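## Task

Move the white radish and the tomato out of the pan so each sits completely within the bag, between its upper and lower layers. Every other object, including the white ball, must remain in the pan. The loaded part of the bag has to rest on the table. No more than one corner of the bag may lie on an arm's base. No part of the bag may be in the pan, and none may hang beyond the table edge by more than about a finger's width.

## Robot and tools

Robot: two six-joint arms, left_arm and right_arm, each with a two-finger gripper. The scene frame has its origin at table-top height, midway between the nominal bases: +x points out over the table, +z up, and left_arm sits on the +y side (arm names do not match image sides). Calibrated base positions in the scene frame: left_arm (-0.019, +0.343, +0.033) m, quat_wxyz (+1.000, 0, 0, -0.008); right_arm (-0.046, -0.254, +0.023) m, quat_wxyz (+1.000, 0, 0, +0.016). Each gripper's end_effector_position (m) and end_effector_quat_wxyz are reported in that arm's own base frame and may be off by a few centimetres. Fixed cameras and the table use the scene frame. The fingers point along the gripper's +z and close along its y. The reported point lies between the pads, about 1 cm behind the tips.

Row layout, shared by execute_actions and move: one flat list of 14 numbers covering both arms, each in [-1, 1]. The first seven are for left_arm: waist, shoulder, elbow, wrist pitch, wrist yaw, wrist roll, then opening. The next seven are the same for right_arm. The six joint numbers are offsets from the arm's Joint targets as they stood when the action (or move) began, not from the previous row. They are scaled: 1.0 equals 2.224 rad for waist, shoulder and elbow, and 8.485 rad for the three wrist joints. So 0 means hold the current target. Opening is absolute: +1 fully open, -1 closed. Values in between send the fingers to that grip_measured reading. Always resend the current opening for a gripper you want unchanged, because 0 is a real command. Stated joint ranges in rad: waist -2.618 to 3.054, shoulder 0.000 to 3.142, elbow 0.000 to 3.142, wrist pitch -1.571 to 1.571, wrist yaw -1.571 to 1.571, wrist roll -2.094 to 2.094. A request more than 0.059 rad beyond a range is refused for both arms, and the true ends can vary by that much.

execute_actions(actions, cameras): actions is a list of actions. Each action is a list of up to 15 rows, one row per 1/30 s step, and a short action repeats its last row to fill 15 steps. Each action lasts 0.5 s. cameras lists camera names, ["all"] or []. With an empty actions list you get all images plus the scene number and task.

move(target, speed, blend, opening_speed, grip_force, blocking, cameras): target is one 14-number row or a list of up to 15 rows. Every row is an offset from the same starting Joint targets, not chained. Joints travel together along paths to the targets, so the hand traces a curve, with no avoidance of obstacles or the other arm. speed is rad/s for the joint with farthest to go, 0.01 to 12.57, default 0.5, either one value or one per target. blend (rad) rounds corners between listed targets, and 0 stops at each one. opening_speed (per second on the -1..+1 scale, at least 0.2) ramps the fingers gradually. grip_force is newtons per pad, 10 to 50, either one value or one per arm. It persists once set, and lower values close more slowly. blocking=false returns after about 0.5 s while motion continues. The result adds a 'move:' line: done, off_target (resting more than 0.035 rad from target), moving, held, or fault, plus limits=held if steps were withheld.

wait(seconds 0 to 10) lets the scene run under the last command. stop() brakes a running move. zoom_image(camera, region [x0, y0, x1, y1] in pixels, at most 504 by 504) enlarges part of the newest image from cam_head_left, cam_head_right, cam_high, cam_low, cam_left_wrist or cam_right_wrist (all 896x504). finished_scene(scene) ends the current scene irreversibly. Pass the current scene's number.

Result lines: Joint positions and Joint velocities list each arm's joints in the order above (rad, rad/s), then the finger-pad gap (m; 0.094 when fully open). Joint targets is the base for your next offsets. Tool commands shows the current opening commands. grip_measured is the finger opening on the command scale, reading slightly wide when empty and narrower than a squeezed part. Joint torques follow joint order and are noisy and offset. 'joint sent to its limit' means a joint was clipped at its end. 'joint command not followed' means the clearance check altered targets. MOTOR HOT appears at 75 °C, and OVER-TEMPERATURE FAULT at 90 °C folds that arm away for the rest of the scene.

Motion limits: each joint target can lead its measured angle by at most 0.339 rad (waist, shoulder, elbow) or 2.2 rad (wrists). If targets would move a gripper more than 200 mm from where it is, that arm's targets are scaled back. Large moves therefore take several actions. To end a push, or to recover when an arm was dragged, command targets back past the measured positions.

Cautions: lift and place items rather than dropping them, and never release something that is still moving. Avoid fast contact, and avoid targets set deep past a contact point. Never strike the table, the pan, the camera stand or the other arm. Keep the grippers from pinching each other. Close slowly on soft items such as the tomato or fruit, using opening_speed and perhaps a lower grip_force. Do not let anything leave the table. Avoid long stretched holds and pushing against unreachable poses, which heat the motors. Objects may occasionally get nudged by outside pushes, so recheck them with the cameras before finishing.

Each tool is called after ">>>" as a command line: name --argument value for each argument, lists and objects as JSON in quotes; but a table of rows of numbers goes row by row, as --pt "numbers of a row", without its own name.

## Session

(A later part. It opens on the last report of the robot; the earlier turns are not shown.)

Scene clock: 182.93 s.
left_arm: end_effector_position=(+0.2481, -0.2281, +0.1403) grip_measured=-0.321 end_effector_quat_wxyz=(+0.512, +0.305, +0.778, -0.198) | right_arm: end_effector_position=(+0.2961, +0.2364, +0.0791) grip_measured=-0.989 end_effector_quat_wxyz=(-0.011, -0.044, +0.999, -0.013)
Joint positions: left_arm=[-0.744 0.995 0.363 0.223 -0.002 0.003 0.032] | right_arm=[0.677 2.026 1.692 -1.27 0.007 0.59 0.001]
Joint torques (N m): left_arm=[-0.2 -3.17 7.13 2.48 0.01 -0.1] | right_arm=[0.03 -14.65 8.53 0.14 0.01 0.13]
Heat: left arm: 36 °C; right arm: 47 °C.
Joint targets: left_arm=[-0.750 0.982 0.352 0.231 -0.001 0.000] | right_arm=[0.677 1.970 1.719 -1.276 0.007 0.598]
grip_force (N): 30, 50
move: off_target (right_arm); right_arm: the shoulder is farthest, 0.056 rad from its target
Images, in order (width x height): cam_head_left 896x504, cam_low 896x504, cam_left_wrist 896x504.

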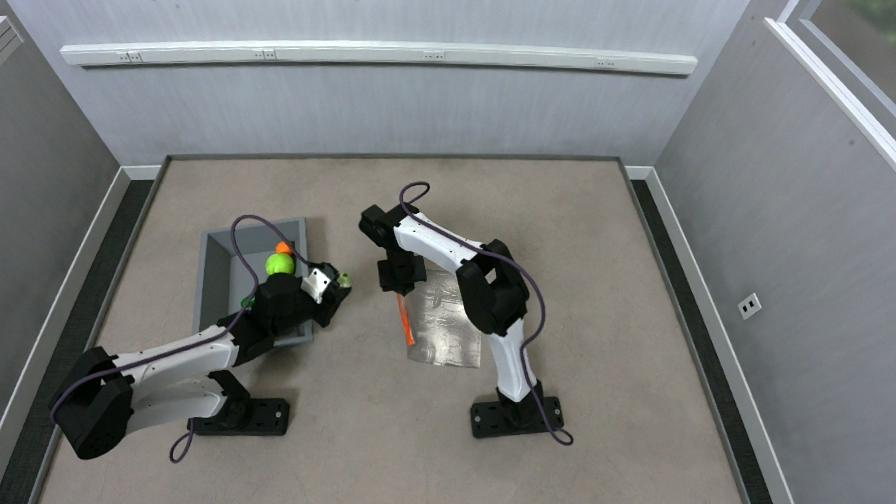

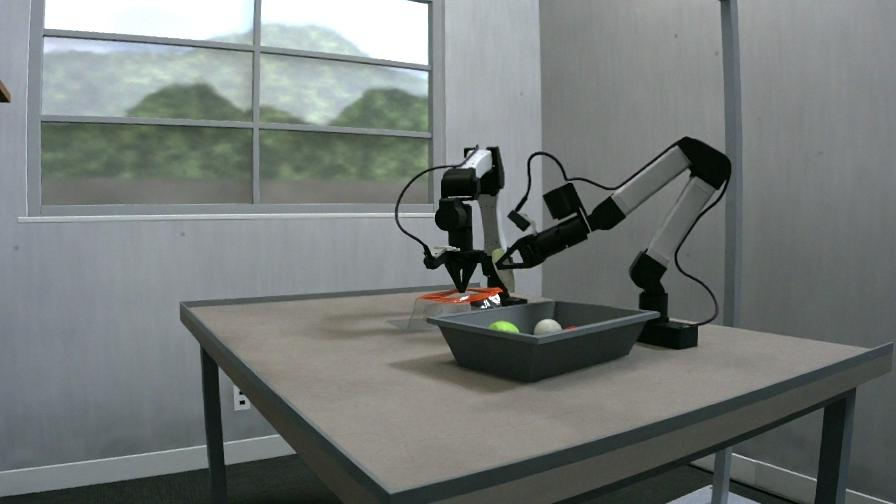

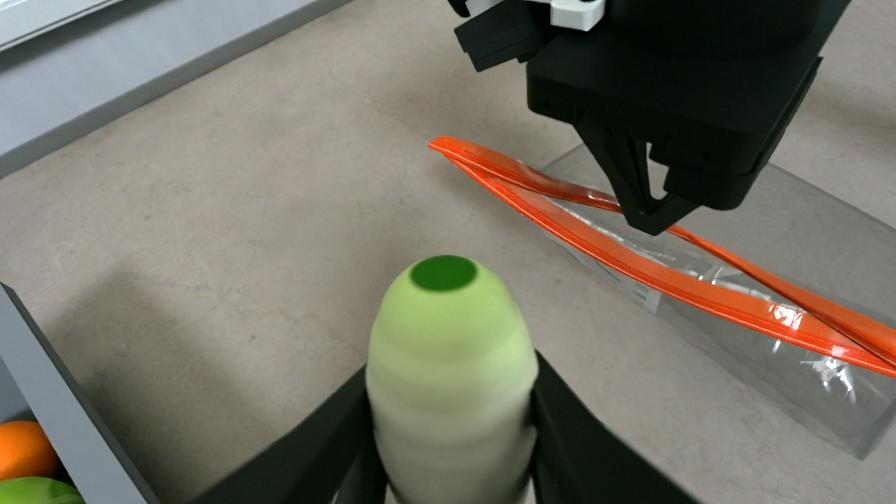

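>>> move --pt "-0.1394 0 0 0 0 0 -0.5 0 0 0 0 0 0 -1" --pt "-0.1394 0.3053 0.0897 0.0740 0 0 -0.5 0 0 0 0 0 0 -1" --speed '[0.5,0.35]' --cameras '["cam_low","cam_left_wrist","cam_head_left","cam_right_wrist","cam_high"]'

>>> zoom_image --camera "cam_low" --region '[390, 230, 540, 330]'

>>> zoom_image --camera "cam_head_left" --region '[320, 230, 480, 370]'

>>> zoom_image --camera "cam_high" --region '[340, 150, 500, 260]'

Scene clock: 188.03 s.
left_arm: end_effector_position=(+0.2178, -0.3829, +0.1167) grip_measured=-0.321 end_effector_quat_wxyz=(+0.525, +0.401, +0.687, -0.303) | right_arm: end_effector_position=(+0.2960, +0.2363, +0.0791) grip_measured=-0.989 end_effector_quat_wxyz=(-0.011, -0.044, +0.999, -0.013)
Joint positions: left_arm=[-1.054 1.648 0.53 0.85 -0.002 0.003 0.032] | right_arm=[0.677 2.026 1.692 -1.27 0.007 0.59 0.001]
Joint torques (N m): left_arm=[-0.25 -5.35 8.49 2.53 0.02 -0.09] | right_arm=[-0.08 -14.65 8.51 0.15 0.01 0.14]
Heat: left arm: 34 °C; right arm: 48 °C.
Joint targets: left_arm=[-1.060 1.661 0.551 0.859 -0.001 0.000] | right_arm=[0.677 1.970 1.719 -1.276 0.007 0.598]
grip_force (N): 30, 50
move: off_target (right_arm); right_arm: the shoulder is farthest, 0.056 rad from its target
Images, in order (width x height): cam_head_left 896x504, cam_high 896x504, cam_low 896x504, cam_left_wrist 896x504, cam_right_wrist 896x504.

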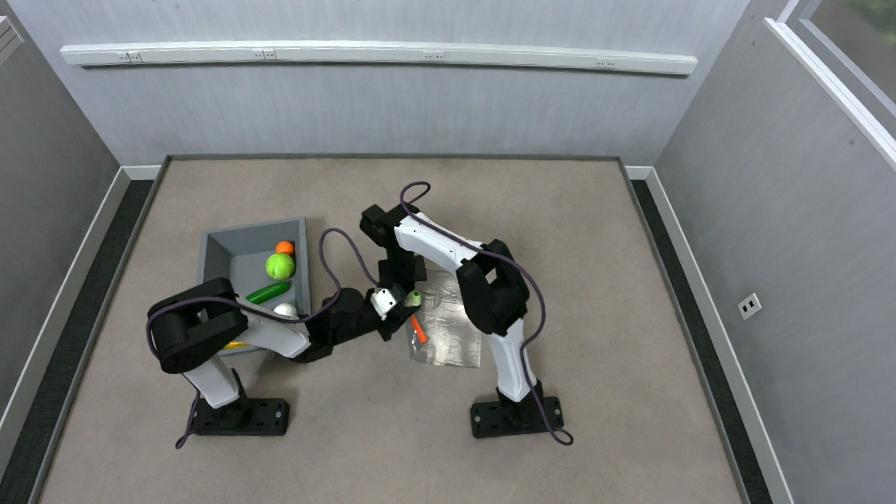

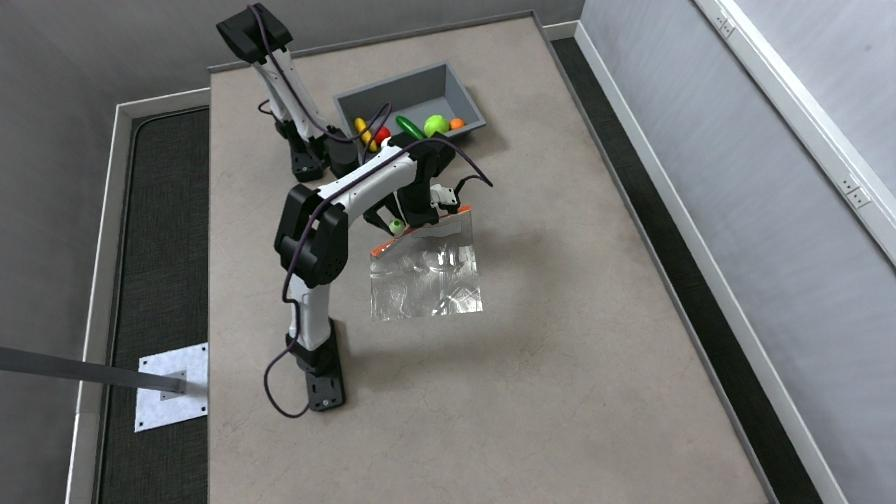

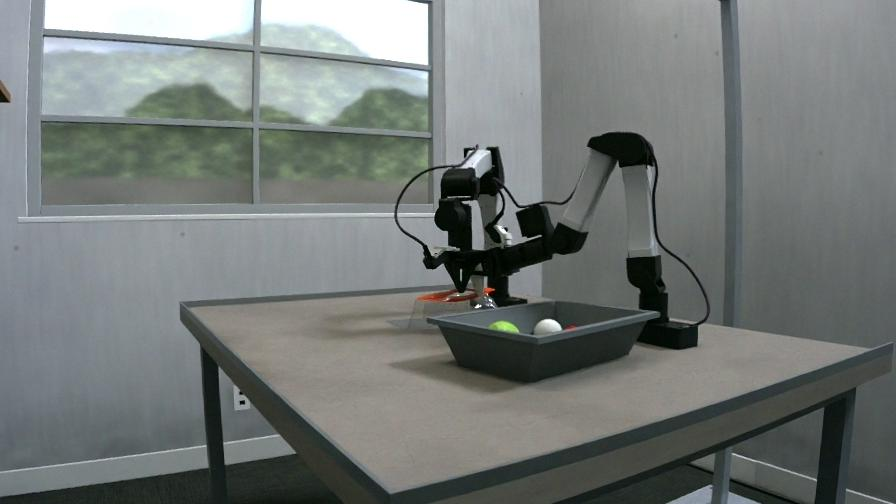

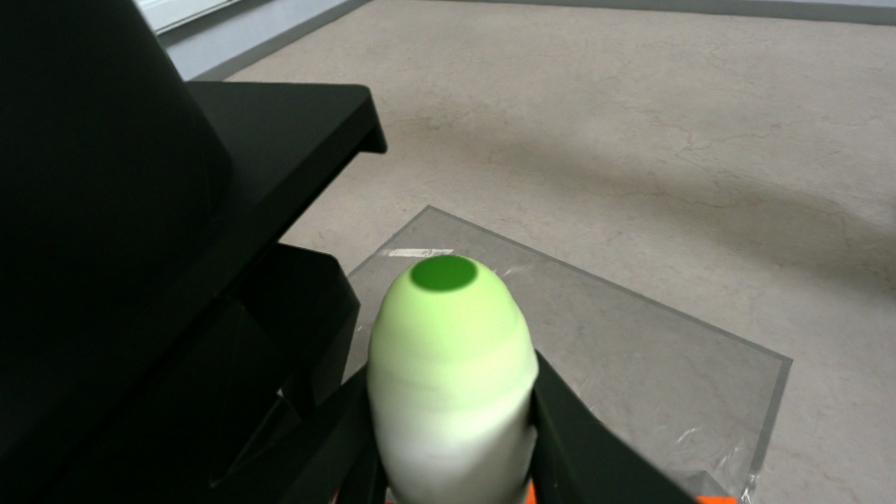

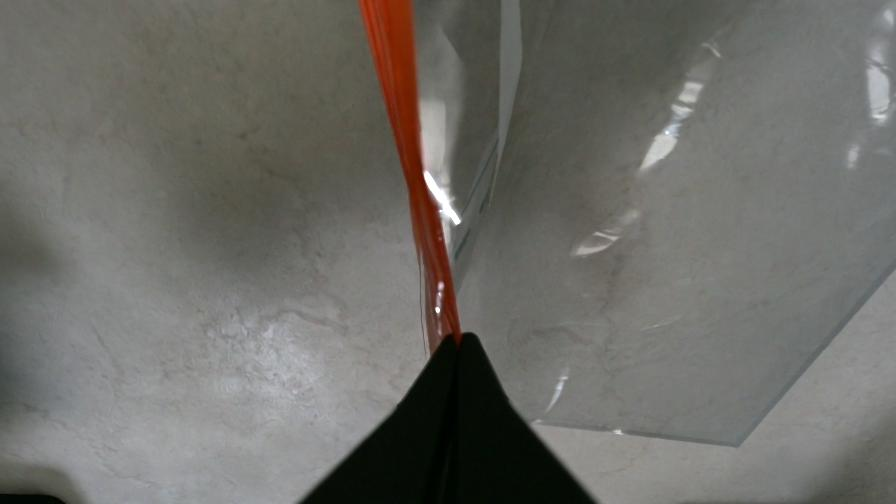

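Scaled by 3.360 from the camera's 896x504 image, which has a finer 1280x720 frame.

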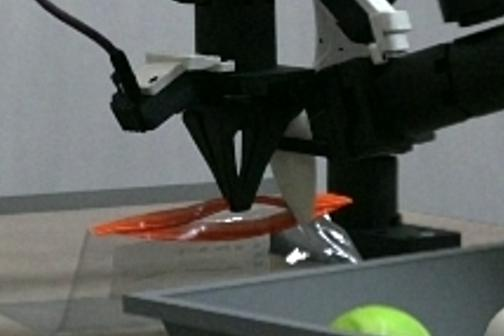

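Scaled by 3.150 from the camera's 896x504 image, which has a finer 1280x720 frame.

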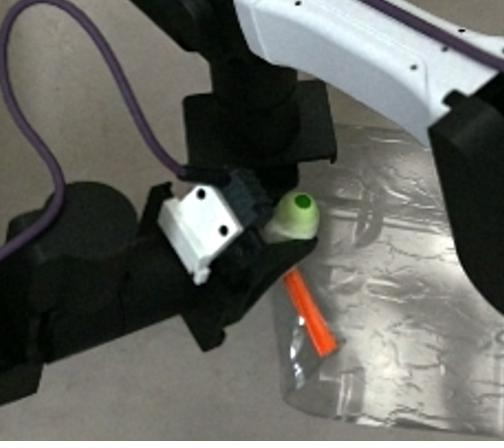

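Scaled by 3.150 from the camera's 896x504 image, which has a finer 1280x720 frame.

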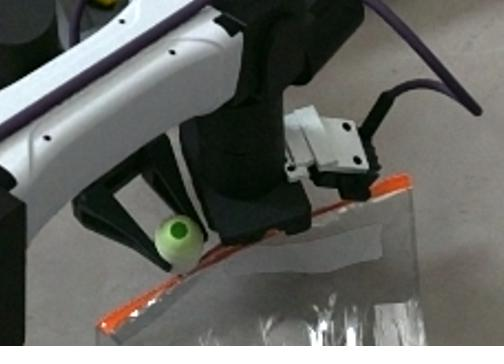

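>>> zoom_image --camera "cam_low" --region '[450, 255, 510, 310]'

Scaled by 8.400 from the camera's 896x504 image, which has a finer 1280x720 frame.

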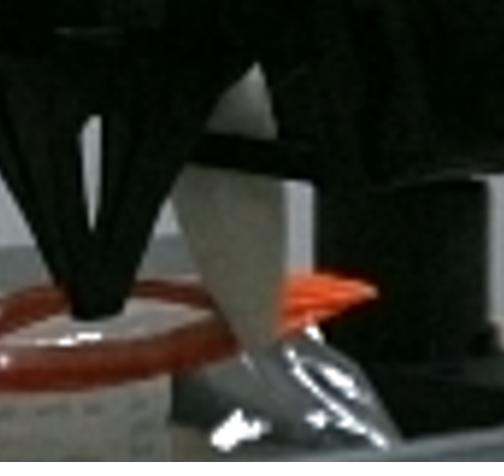

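>>> move --pt "0 -0.0611 0.0314 -0.0241 0 0 -0.5 0 0 0 0 0 0 -1" --pt "0 -0.0469 0.0519 -0.0258 0 0 -0.5 0 0 0 0 0 0 -1" --speed '[0.25,0.15]' --cameras '["cam_low","cam_right_wrist"]'

>>> zoom_image --camera "cam_low" --region '[410, 240, 520, 320]'

Scene clock: 191.10 s.
left_arm: end_effector_position=(+0.2230, -0.3939, +0.1614) grip_measured=-0.322 end_effector_quat_wxyz=(+0.531, +0.398, +0.681, -0.308) | right_arm: end_effector_position=(+0.2964, +0.2366, +0.0812) grip_measured=-0.989 end_effector_quat_wxyz=(-0.009, -0.044, +0.999, -0.011)
Joint positions: left_arm=[-1.056 1.545 0.643 0.654 -0.001 0.003 0.032] | right_arm=[0.677 2.021 1.693 -1.27 0.007 0.59 0.001]
Joint torques (N m): left_arm=[-0.1 -5.29 9.72 2.28 0.02 -0.09] | right_arm=[0.02 -14.19 8.4 0.15 0.01 0.14]
Heat: left arm: 34 °C; right arm: 49 °C.
Joint targets: left_arm=[-1.060 1.557 0.667 0.640 -0.001 0.000] | right_arm=[0.677 1.970 1.719 -1.276 0.007 0.598]
grip_force (N): 30, 50
move: off_target (right_arm); right_arm: the shoulder is farthest, 0.051 rad from its target
Images, in order (width x height): cam_low 896x504, cam_right_wrist 896x504.

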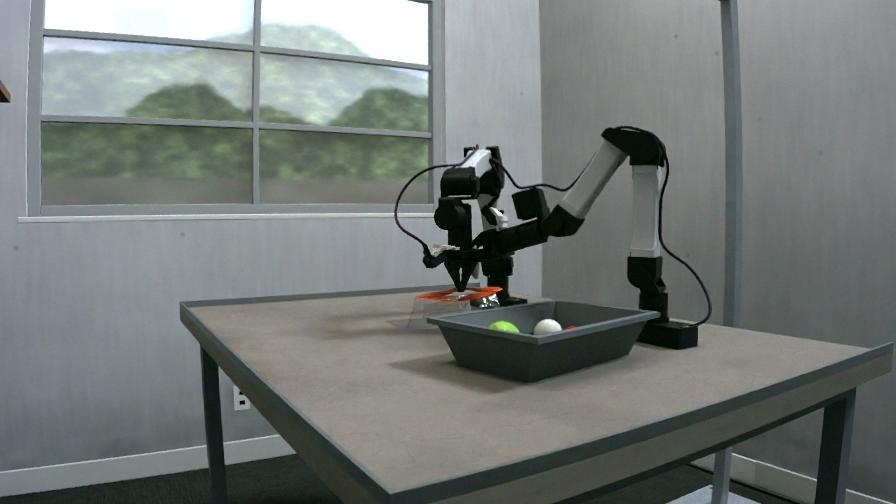

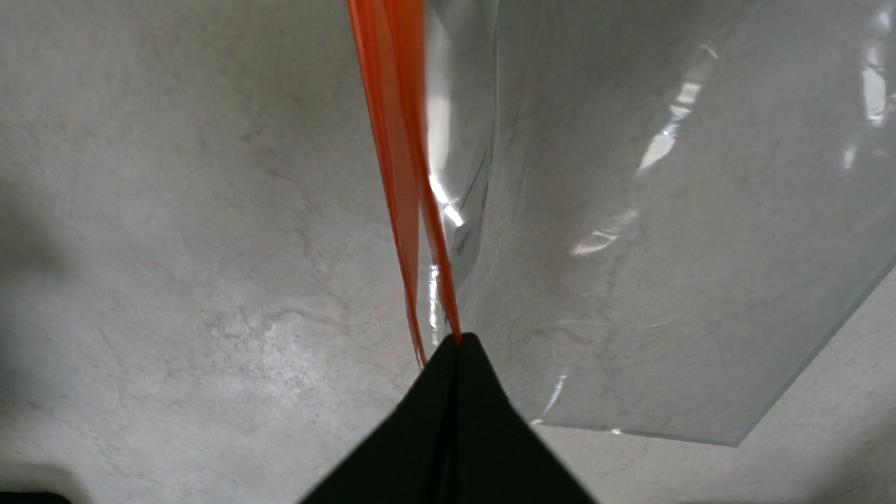

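Scaled by 4.582 from the camera's 896x504 image, which has a finer 1280x720 frame.

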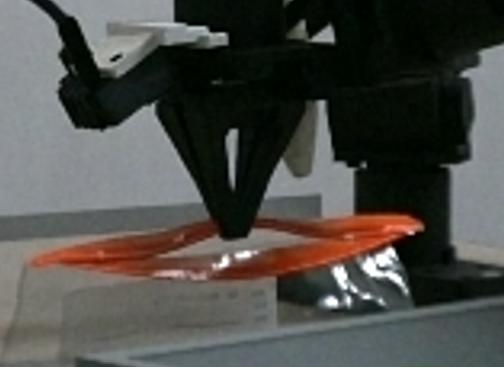

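>>> move --pt "0 -0.0166 -0.0161 -0.0001 0 0 -0.5 0 0 0 0 0 0 -1" --pt "0 0.0094 -0.0327 0.0110 0 0 -0.5 0 0 0 0 0 0 -1" --speed '[0.15,0.15]' --cameras '["cam_low","cam_right_wrist","cam_head_left"]'

>>> zoom_image --camera "cam_low" --region '[410, 240, 520, 320]'

>>> zoom_image --camera "cam_head_left" --region '[370, 260, 450, 360]'

Scene clock: 194.03 s.
left_arm: end_effector_position=(+0.2213, -0.3909, +0.1534) grip_measured=-0.322 end_effector_quat_wxyz=(+0.536, +0.396, +0.678, -0.311) | right_arm: end_effector_position=(+0.2963, +0.2366, +0.0812) grip_measured=-0.989 end_effector_quat_wxyz=(-0.009, -0.044, +0.999, -0.011)
Joint positions: left_arm=[-1.056 1.565 0.604 0.726 -0.001 0.003 0.032] | right_arm=[0.677 2.021 1.693 -1.271 0.007 0.59 0.001]
Joint torques (N m): left_arm=[-0.1 -5.14 6.11 2.51 0.01 -0.08] | right_arm=[0.05 -14.19 8.4 0.16 0.01 0.13]
Heat: left arm: 34 °C; right arm: 49 °C.
Joint targets: left_arm=[-1.060 1.578 0.594 0.733 -0.001 0.000] | right_arm=[0.677 1.970 1.719 -1.276 0.007 0.598]
grip_force (N): 30, 50
move: off_target (right_arm); right_arm: the shoulder is farthest, 0.051 rad from its target
Images, in order (width x height): cam_head_left 896x504, cam_low 896x504, cam_right_wrist 896x504.

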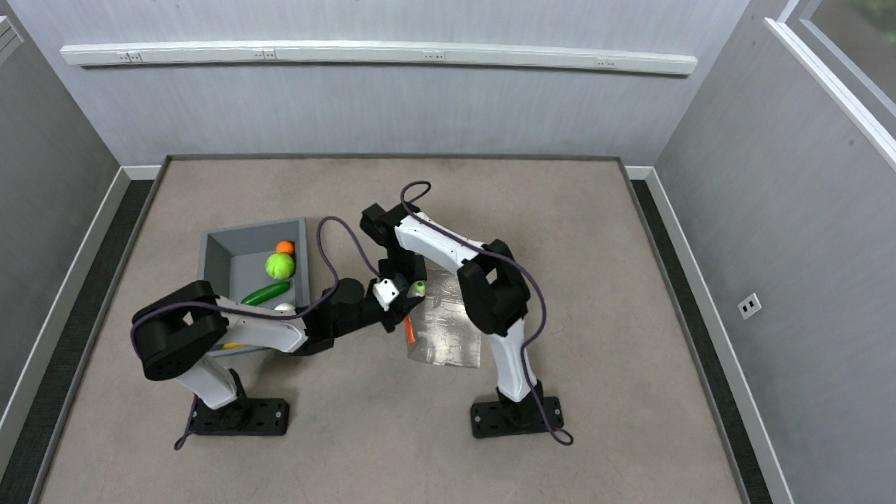

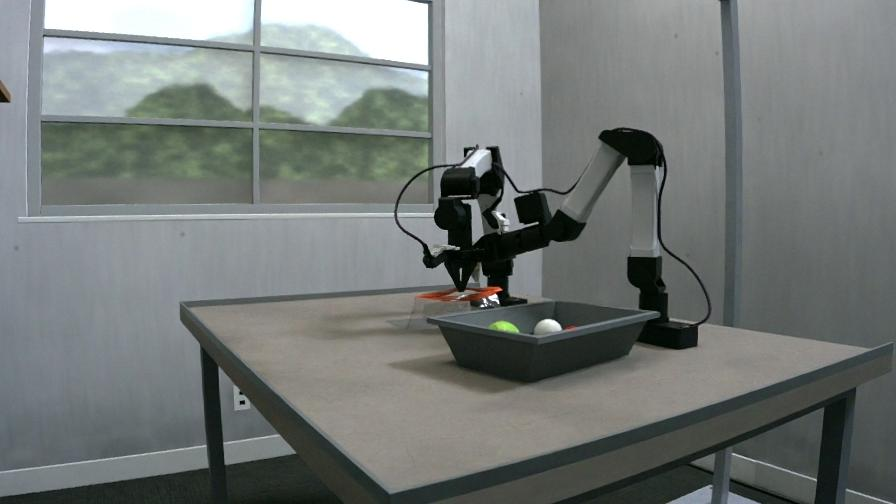

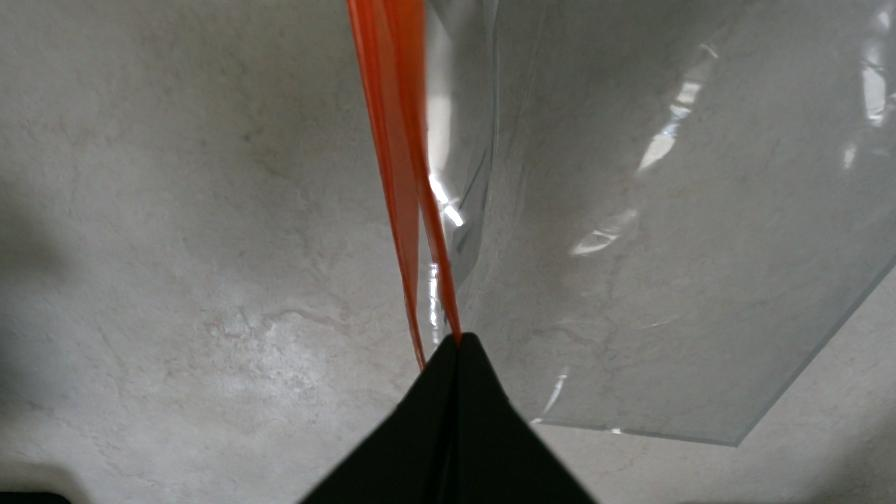

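Scaled by 4.582 from the camera's 896x504 image, which has a finer 1280x720 frame.

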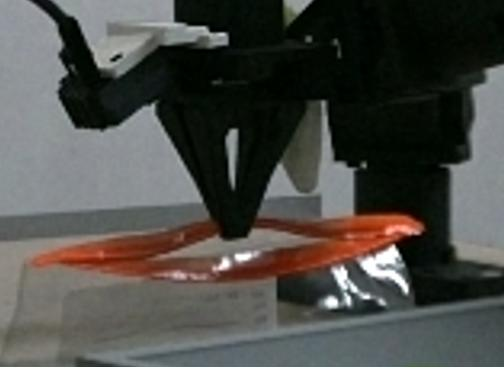

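Scaled by 5.040 from the camera's 896x504 image, which has a finer 1280x720 frame.

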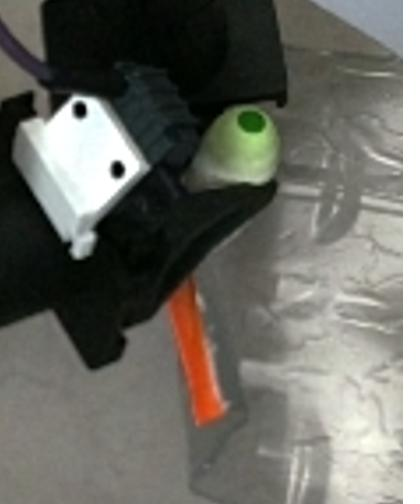

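>>> move --pt "0 0.0334 -0.0153 0.0129 0 0 -0.5 0 0 0 0 0 0 -1" --speed '[0.12]' --cameras '["cam_low","cam_right_wrist"]'

>>> zoom_image --camera "cam_low" --region '[410, 240, 520, 320]'

Scene clock: 195.60 s.
left_arm: end_effector_position=(+0.2216, -0.3913, +0.1339) grip_measured=-0.322 end_effector_quat_wxyz=(+0.536, +0.396, +0.677, -0.311) | right_arm: end_effector_position=(+0.2963, +0.2366, +0.0812) grip_measured=-0.989 end_effector_quat_wxyz=(-0.009, -0.044, +0.999, -0.011)
Joint positions: left_arm=[-1.056 1.637 0.571 0.833 -0.001 0.003 0.032] | right_arm=[0.677 2.021 1.693 -1.271 0.007 0.59 0.001]
Joint torques (N m): left_arm=[-0.08 -5.3 5.59 2.53 0.01 -0.08] | right_arm=[0.05 -14.2 8.4 0.15 0.01 0.13]
Heat: left arm: 34 °C; right arm: 49 °C.
Joint targets: left_arm=[-1.060 1.652 0.560 0.843 -0.001 0.000] | right_arm=[0.677 1.970 1.719 -1.276 0.007 0.598]
grip_force (N): 30, 50
move: off_target (right_arm); right_arm: the shoulder is farthest, 0.051 rad from its target
Images, in order (width x height): cam_low 896x504, cam_right_wrist 896x504.

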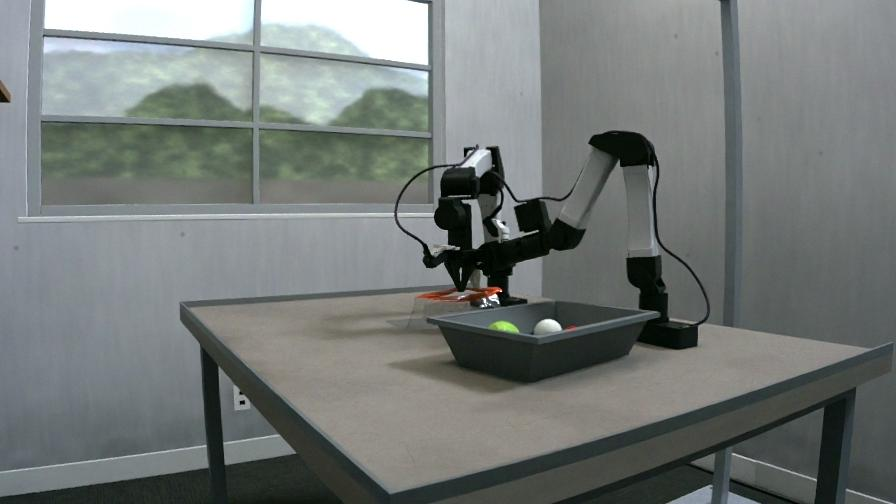

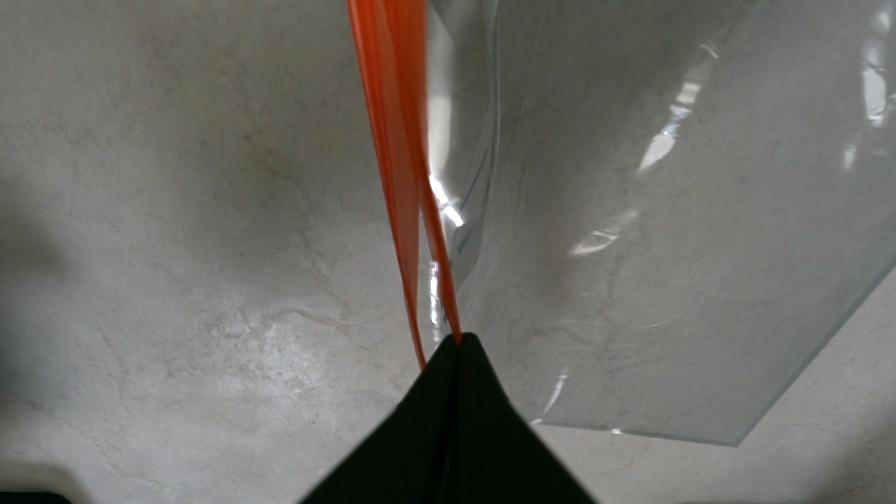

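Scaled by 4.582 from the camera's 896x504 image, which has a finer 1280x720 frame.

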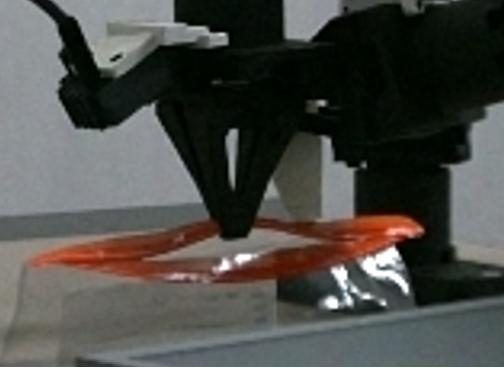

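>>> move --pt "0 -0.0333 0.0153 -0.0130 0 0 -0.5 0 0 0 0 0 0 -1" --pt "0 -0.0567 -0.0073 -0.0131 0 0 -0.5 0 0 0 0 0 0 -1" --pt "0 -0.0214 -0.0236 0.0004 0 0 -0.5 0 0 0 0 0 0 -1" --speed '[0.2,0.15,0.12]' --cameras '["cam_low","cam_right_wrist"]'

>>> zoom_image --camera "cam_low" --region '[410, 240, 520, 320]'

Scene clock: 199.60 s.
left_arm: end_effector_position=(+0.2149, -0.3796, +0.1332) grip_measured=-0.322 end_effector_quat_wxyz=(+0.536, +0.396, +0.678, -0.311) | right_arm: end_effector_position=(+0.2963, +0.2366, +0.0812) grip_measured=-0.989 end_effector_quat_wxyz=(-0.009, -0.044, +0.999, -0.011)
Joint positions: left_arm=[-1.056 1.591 0.518 0.838 -0.001 0.003 0.032] | right_arm=[0.677 2.021 1.693 -1.271 0.007 0.59 0.001]
Joint torques (N m): left_arm=[-0.08 -4.94 5.59 2.53 0.01 -0.08] | right_arm=[0.03 -14.22 8.39 0.16 0.01 0.13]
Heat: left arm: 34 °C; right arm: 49 °C.
Joint targets: left_arm=[-1.060 1.605 0.507 0.846 -0.001 0.000] | right_arm=[0.677 1.970 1.719 -1.276 0.007 0.597]
grip_force (N): 30, 50
move: off_target (right_arm); right_arm: the shoulder is farthest, 0.051 rad from its target
Images, in order (width x height): cam_low 896x504, cam_right_wrist 896x504.

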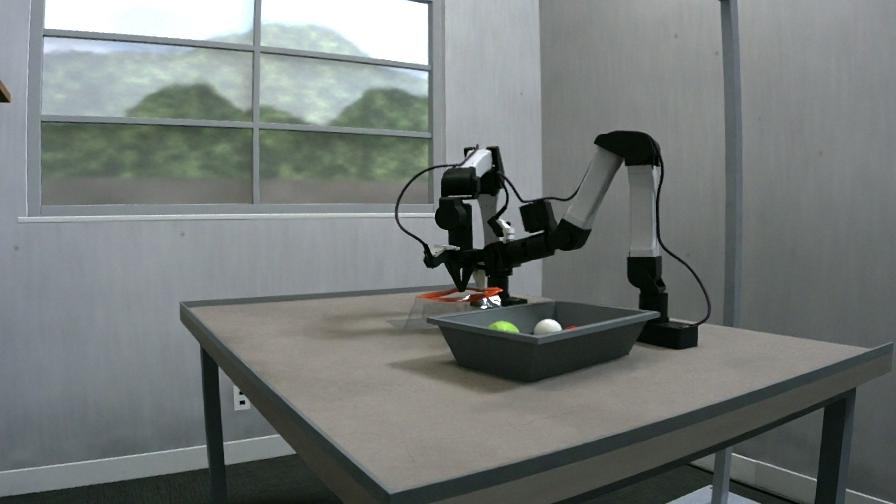

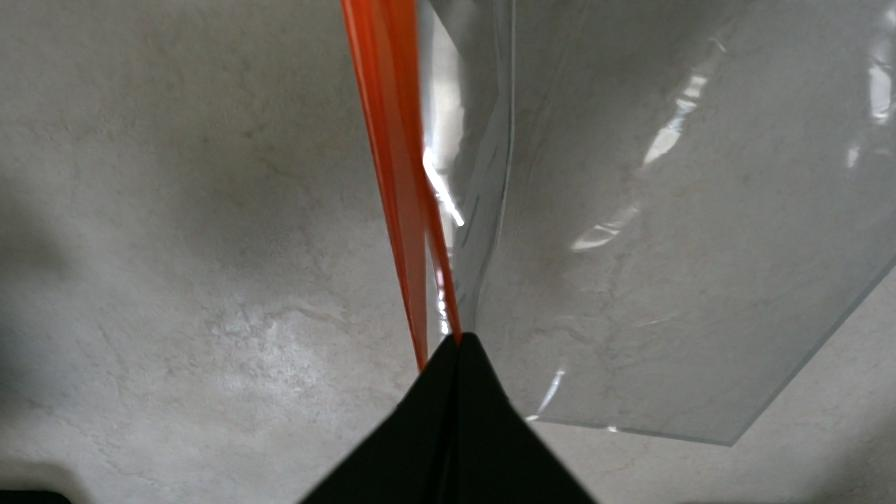

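Scaled by 4.582 from the camera's 896x504 image, which has a finer 1280x720 frame.

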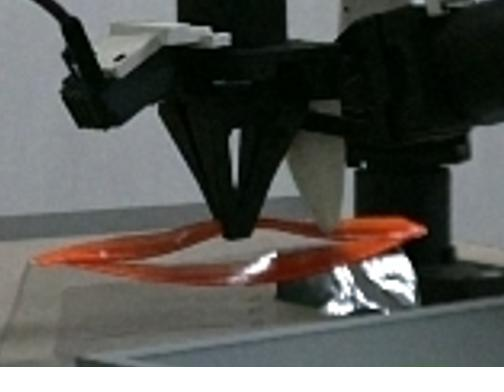

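>>> move --pt "0 0.0400 -0.0125 0.0140 0 0 -0.5 0 0 0 0 0 0 -1" --speed '[0.12]' --cameras '["cam_low","cam_right_wrist","cam_high"]'

>>> zoom_image --camera "cam_low" --region '[410, 240, 520, 320]'

>>> zoom_image --camera "cam_high" --region '[340, 170, 480, 270]'

Scene clock: 201.40 s.
left_arm: end_effector_position=(+0.2152, -0.3801, +0.1141) grip_measured=-0.322 end_effector_quat_wxyz=(+0.537, +0.396, +0.677, -0.311) | right_arm: end_effector_position=(+0.2963, +0.2366, +0.0812) grip_measured=-0.989 end_effector_quat_wxyz=(-0.009, -0.044, +0.999, -0.011)
Joint positions: left_arm=[-1.056 1.679 0.49 0.958 -0.001 0.003 0.032] | right_arm=[0.677 2.021 1.693 -1.271 0.007 0.59 0.001]
Joint torques (N m): left_arm=[-0.08 -5.18 5.04 2.49 0.01 -0.09] | right_arm=[-0.03 -14.2 8.39 0.16 0.01 0.13]
Heat: left arm: 35 °C; right arm: 49 °C.
Joint targets: left_arm=[-1.060 1.694 0.480 0.965 -0.001 0.000] | right_arm=[0.677 1.970 1.719 -1.276 0.007 0.597]
grip_force (N): 30, 50
move: off_target (right_arm); right_arm: the shoulder is farthest, 0.051 rad from its target
Images, in order (width x height): cam_high 896x504, cam_low 896x504, cam_right_wrist 896x504.

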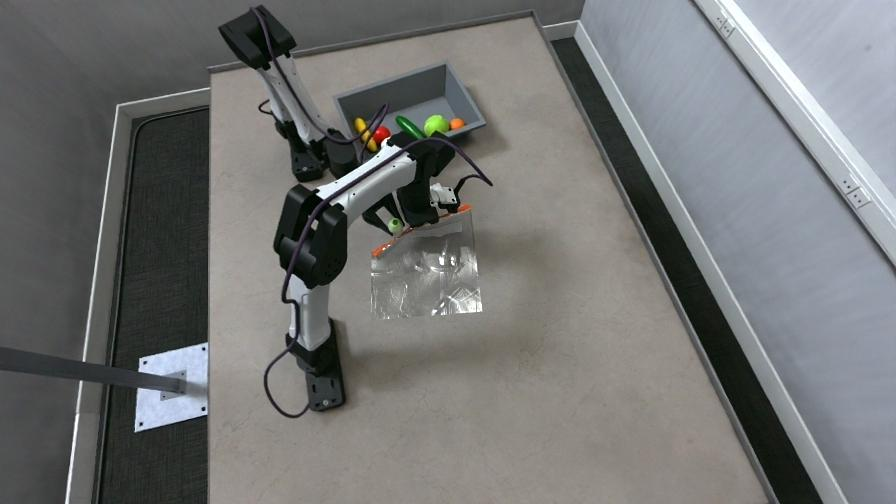

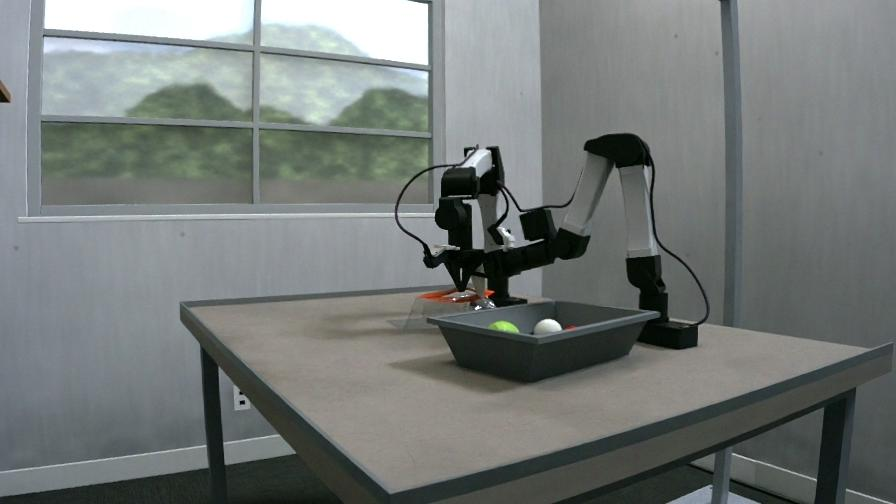

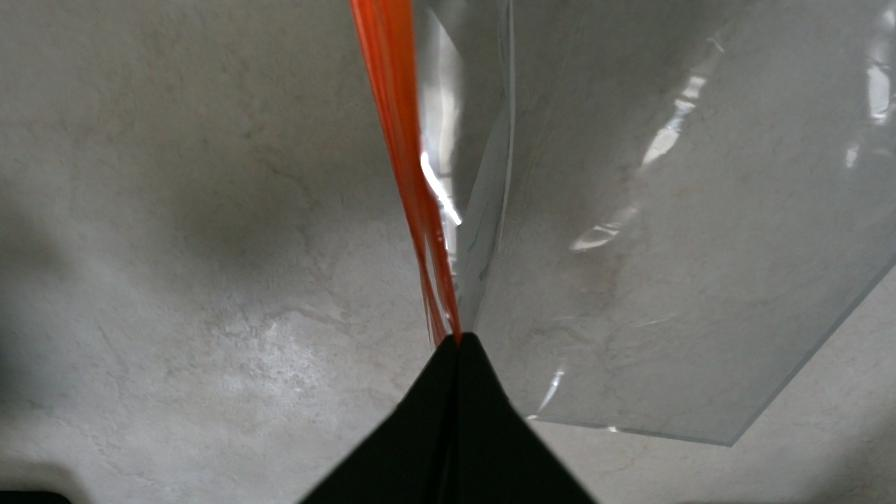

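Scaled by 4.582 from the camera's 896x504 image, which has a finer 1280x720 frame.

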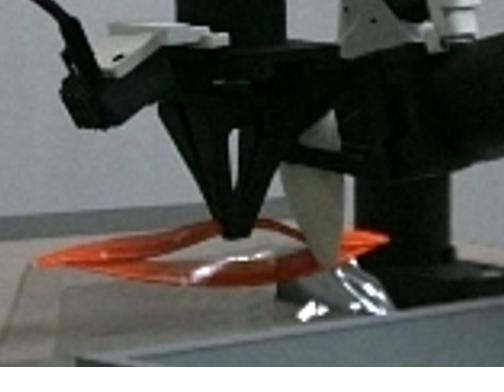

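Scaled by 3.600 from the camera's 896x504 image, which has a finer 1280x720 frame.

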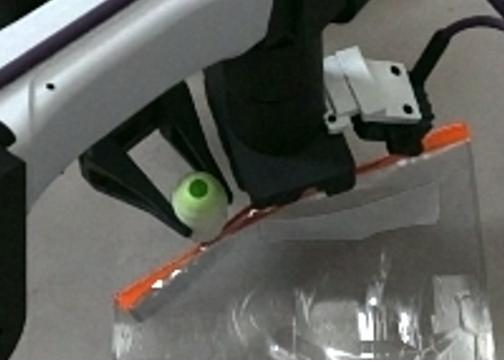

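>>> move --pt "0 -0.0758 0.0287 -0.0140 0 0 -0.5 0 0 0 0 0 0 -1" --pt "0.1394 -0.3202 -0.0576 -0.0865 0 0 -0.5 0 0 0 0 0 -0.0354 -1" --speed '[0.3,0.5]' --cameras '["cam_low","cam_left_wrist","cam_head_left","cam_right_wrist"]'

>>> zoom_image --camera "cam_low" --region '[410, 240, 520, 320]'

>>> zoom_image --camera "cam_head_left" --region '[370, 260, 450, 360]'

Scene clock: 205.20 s.
left_arm: end_effector_position=(+0.2454, -0.2343, +0.1470) grip_measured=-0.323 end_effector_quat_wxyz=(+0.519, +0.310, +0.768, -0.211) | right_arm: end_effector_position=(+0.2994, +0.2376, +0.0838) grip_measured=-0.989 end_effector_quat_wxyz=(-0.005, -0.184, +0.983, -0.008)
Joint positions: left_arm=[-0.756 0.992 0.364 0.246 0.012 0.002 0.032] | right_arm=[0.675 2.021 1.704 -1.27 0.009 0.305 0.001]
Joint torques (N m): left_arm=[0.66 -3 6.99 2.23 -0.11 -0.07] | right_arm=[0.24 -14.23 7.41 0.18 -0.02 -0.06]
Heat: left arm: 35 °C; right arm: 50 °C.
Joint targets: left_arm=[-0.750 0.981 0.351 0.231 -0.001 0.000] | right_arm=[0.677 1.970 1.719 -1.276 0.008 0.297]
grip_force (N): 30, 50
move: off_target (right_arm); right_arm: the shoulder is farthest, 0.051 rad from its target
Images, in order (width x height): cam_head_left 896x504, cam_low 896x504, cam_left_wrist 896x504, cam_right_wrist 896x504.

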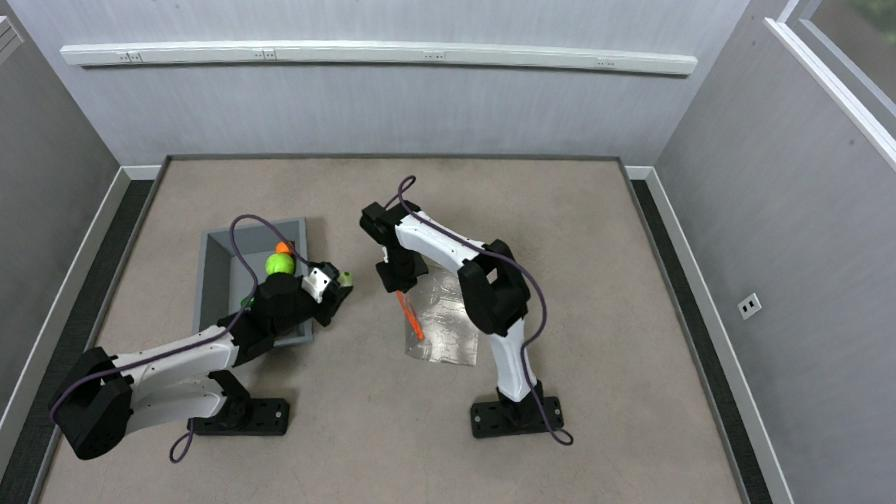

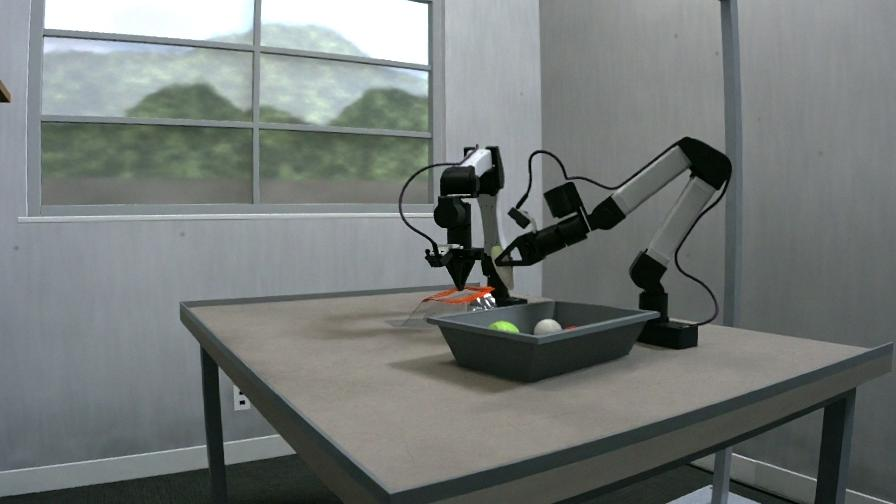

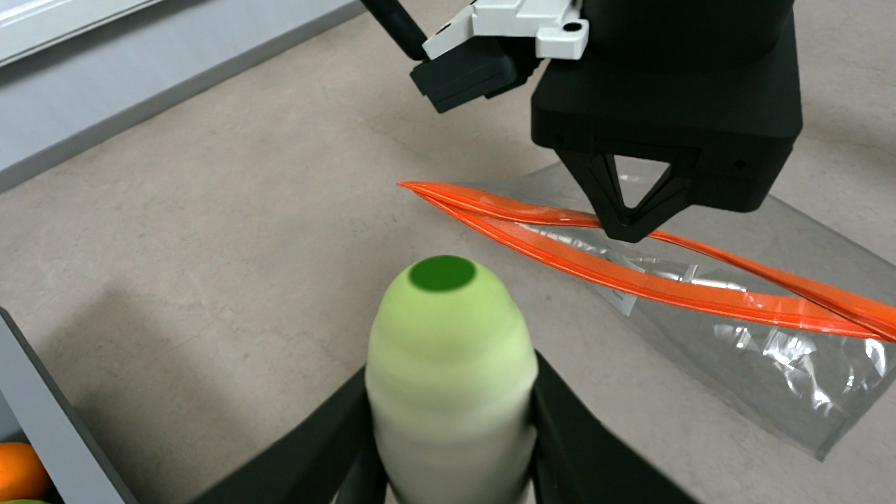

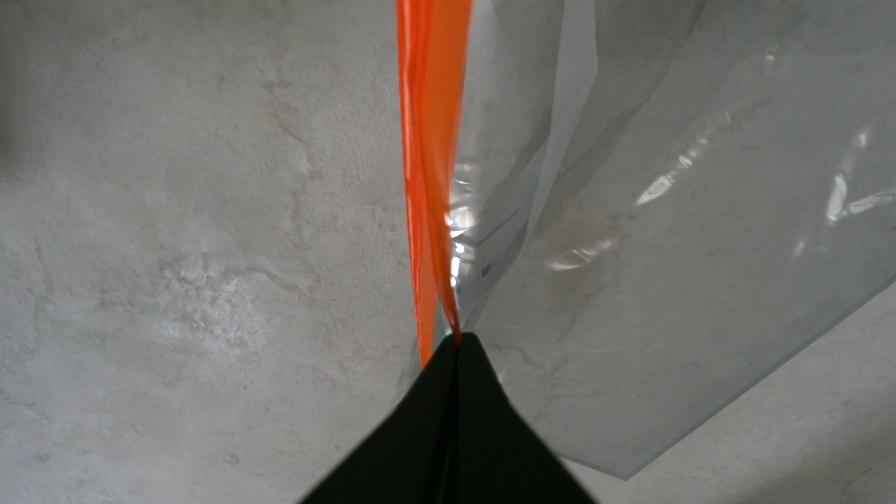

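Scaled by 4.582 from the camera's 896x504 image, which has a finer 1280x720 frame.

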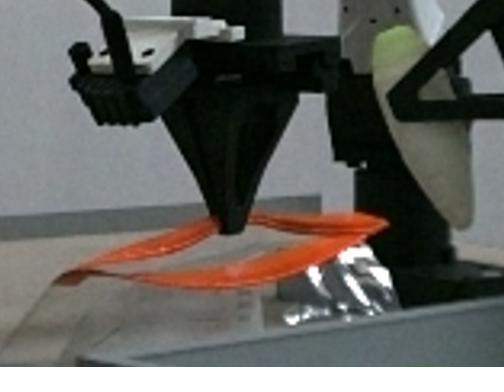

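Scaled by 5.040 from the camera's 896x504 image, which has a finer 1280x720 frame.

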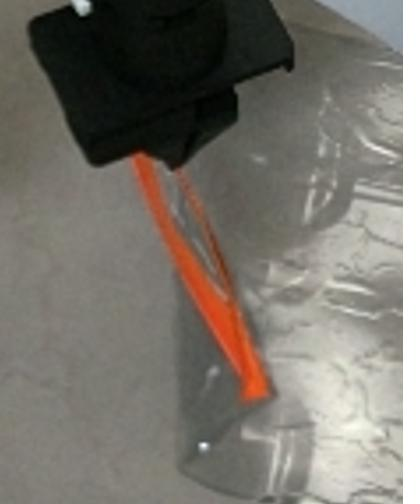

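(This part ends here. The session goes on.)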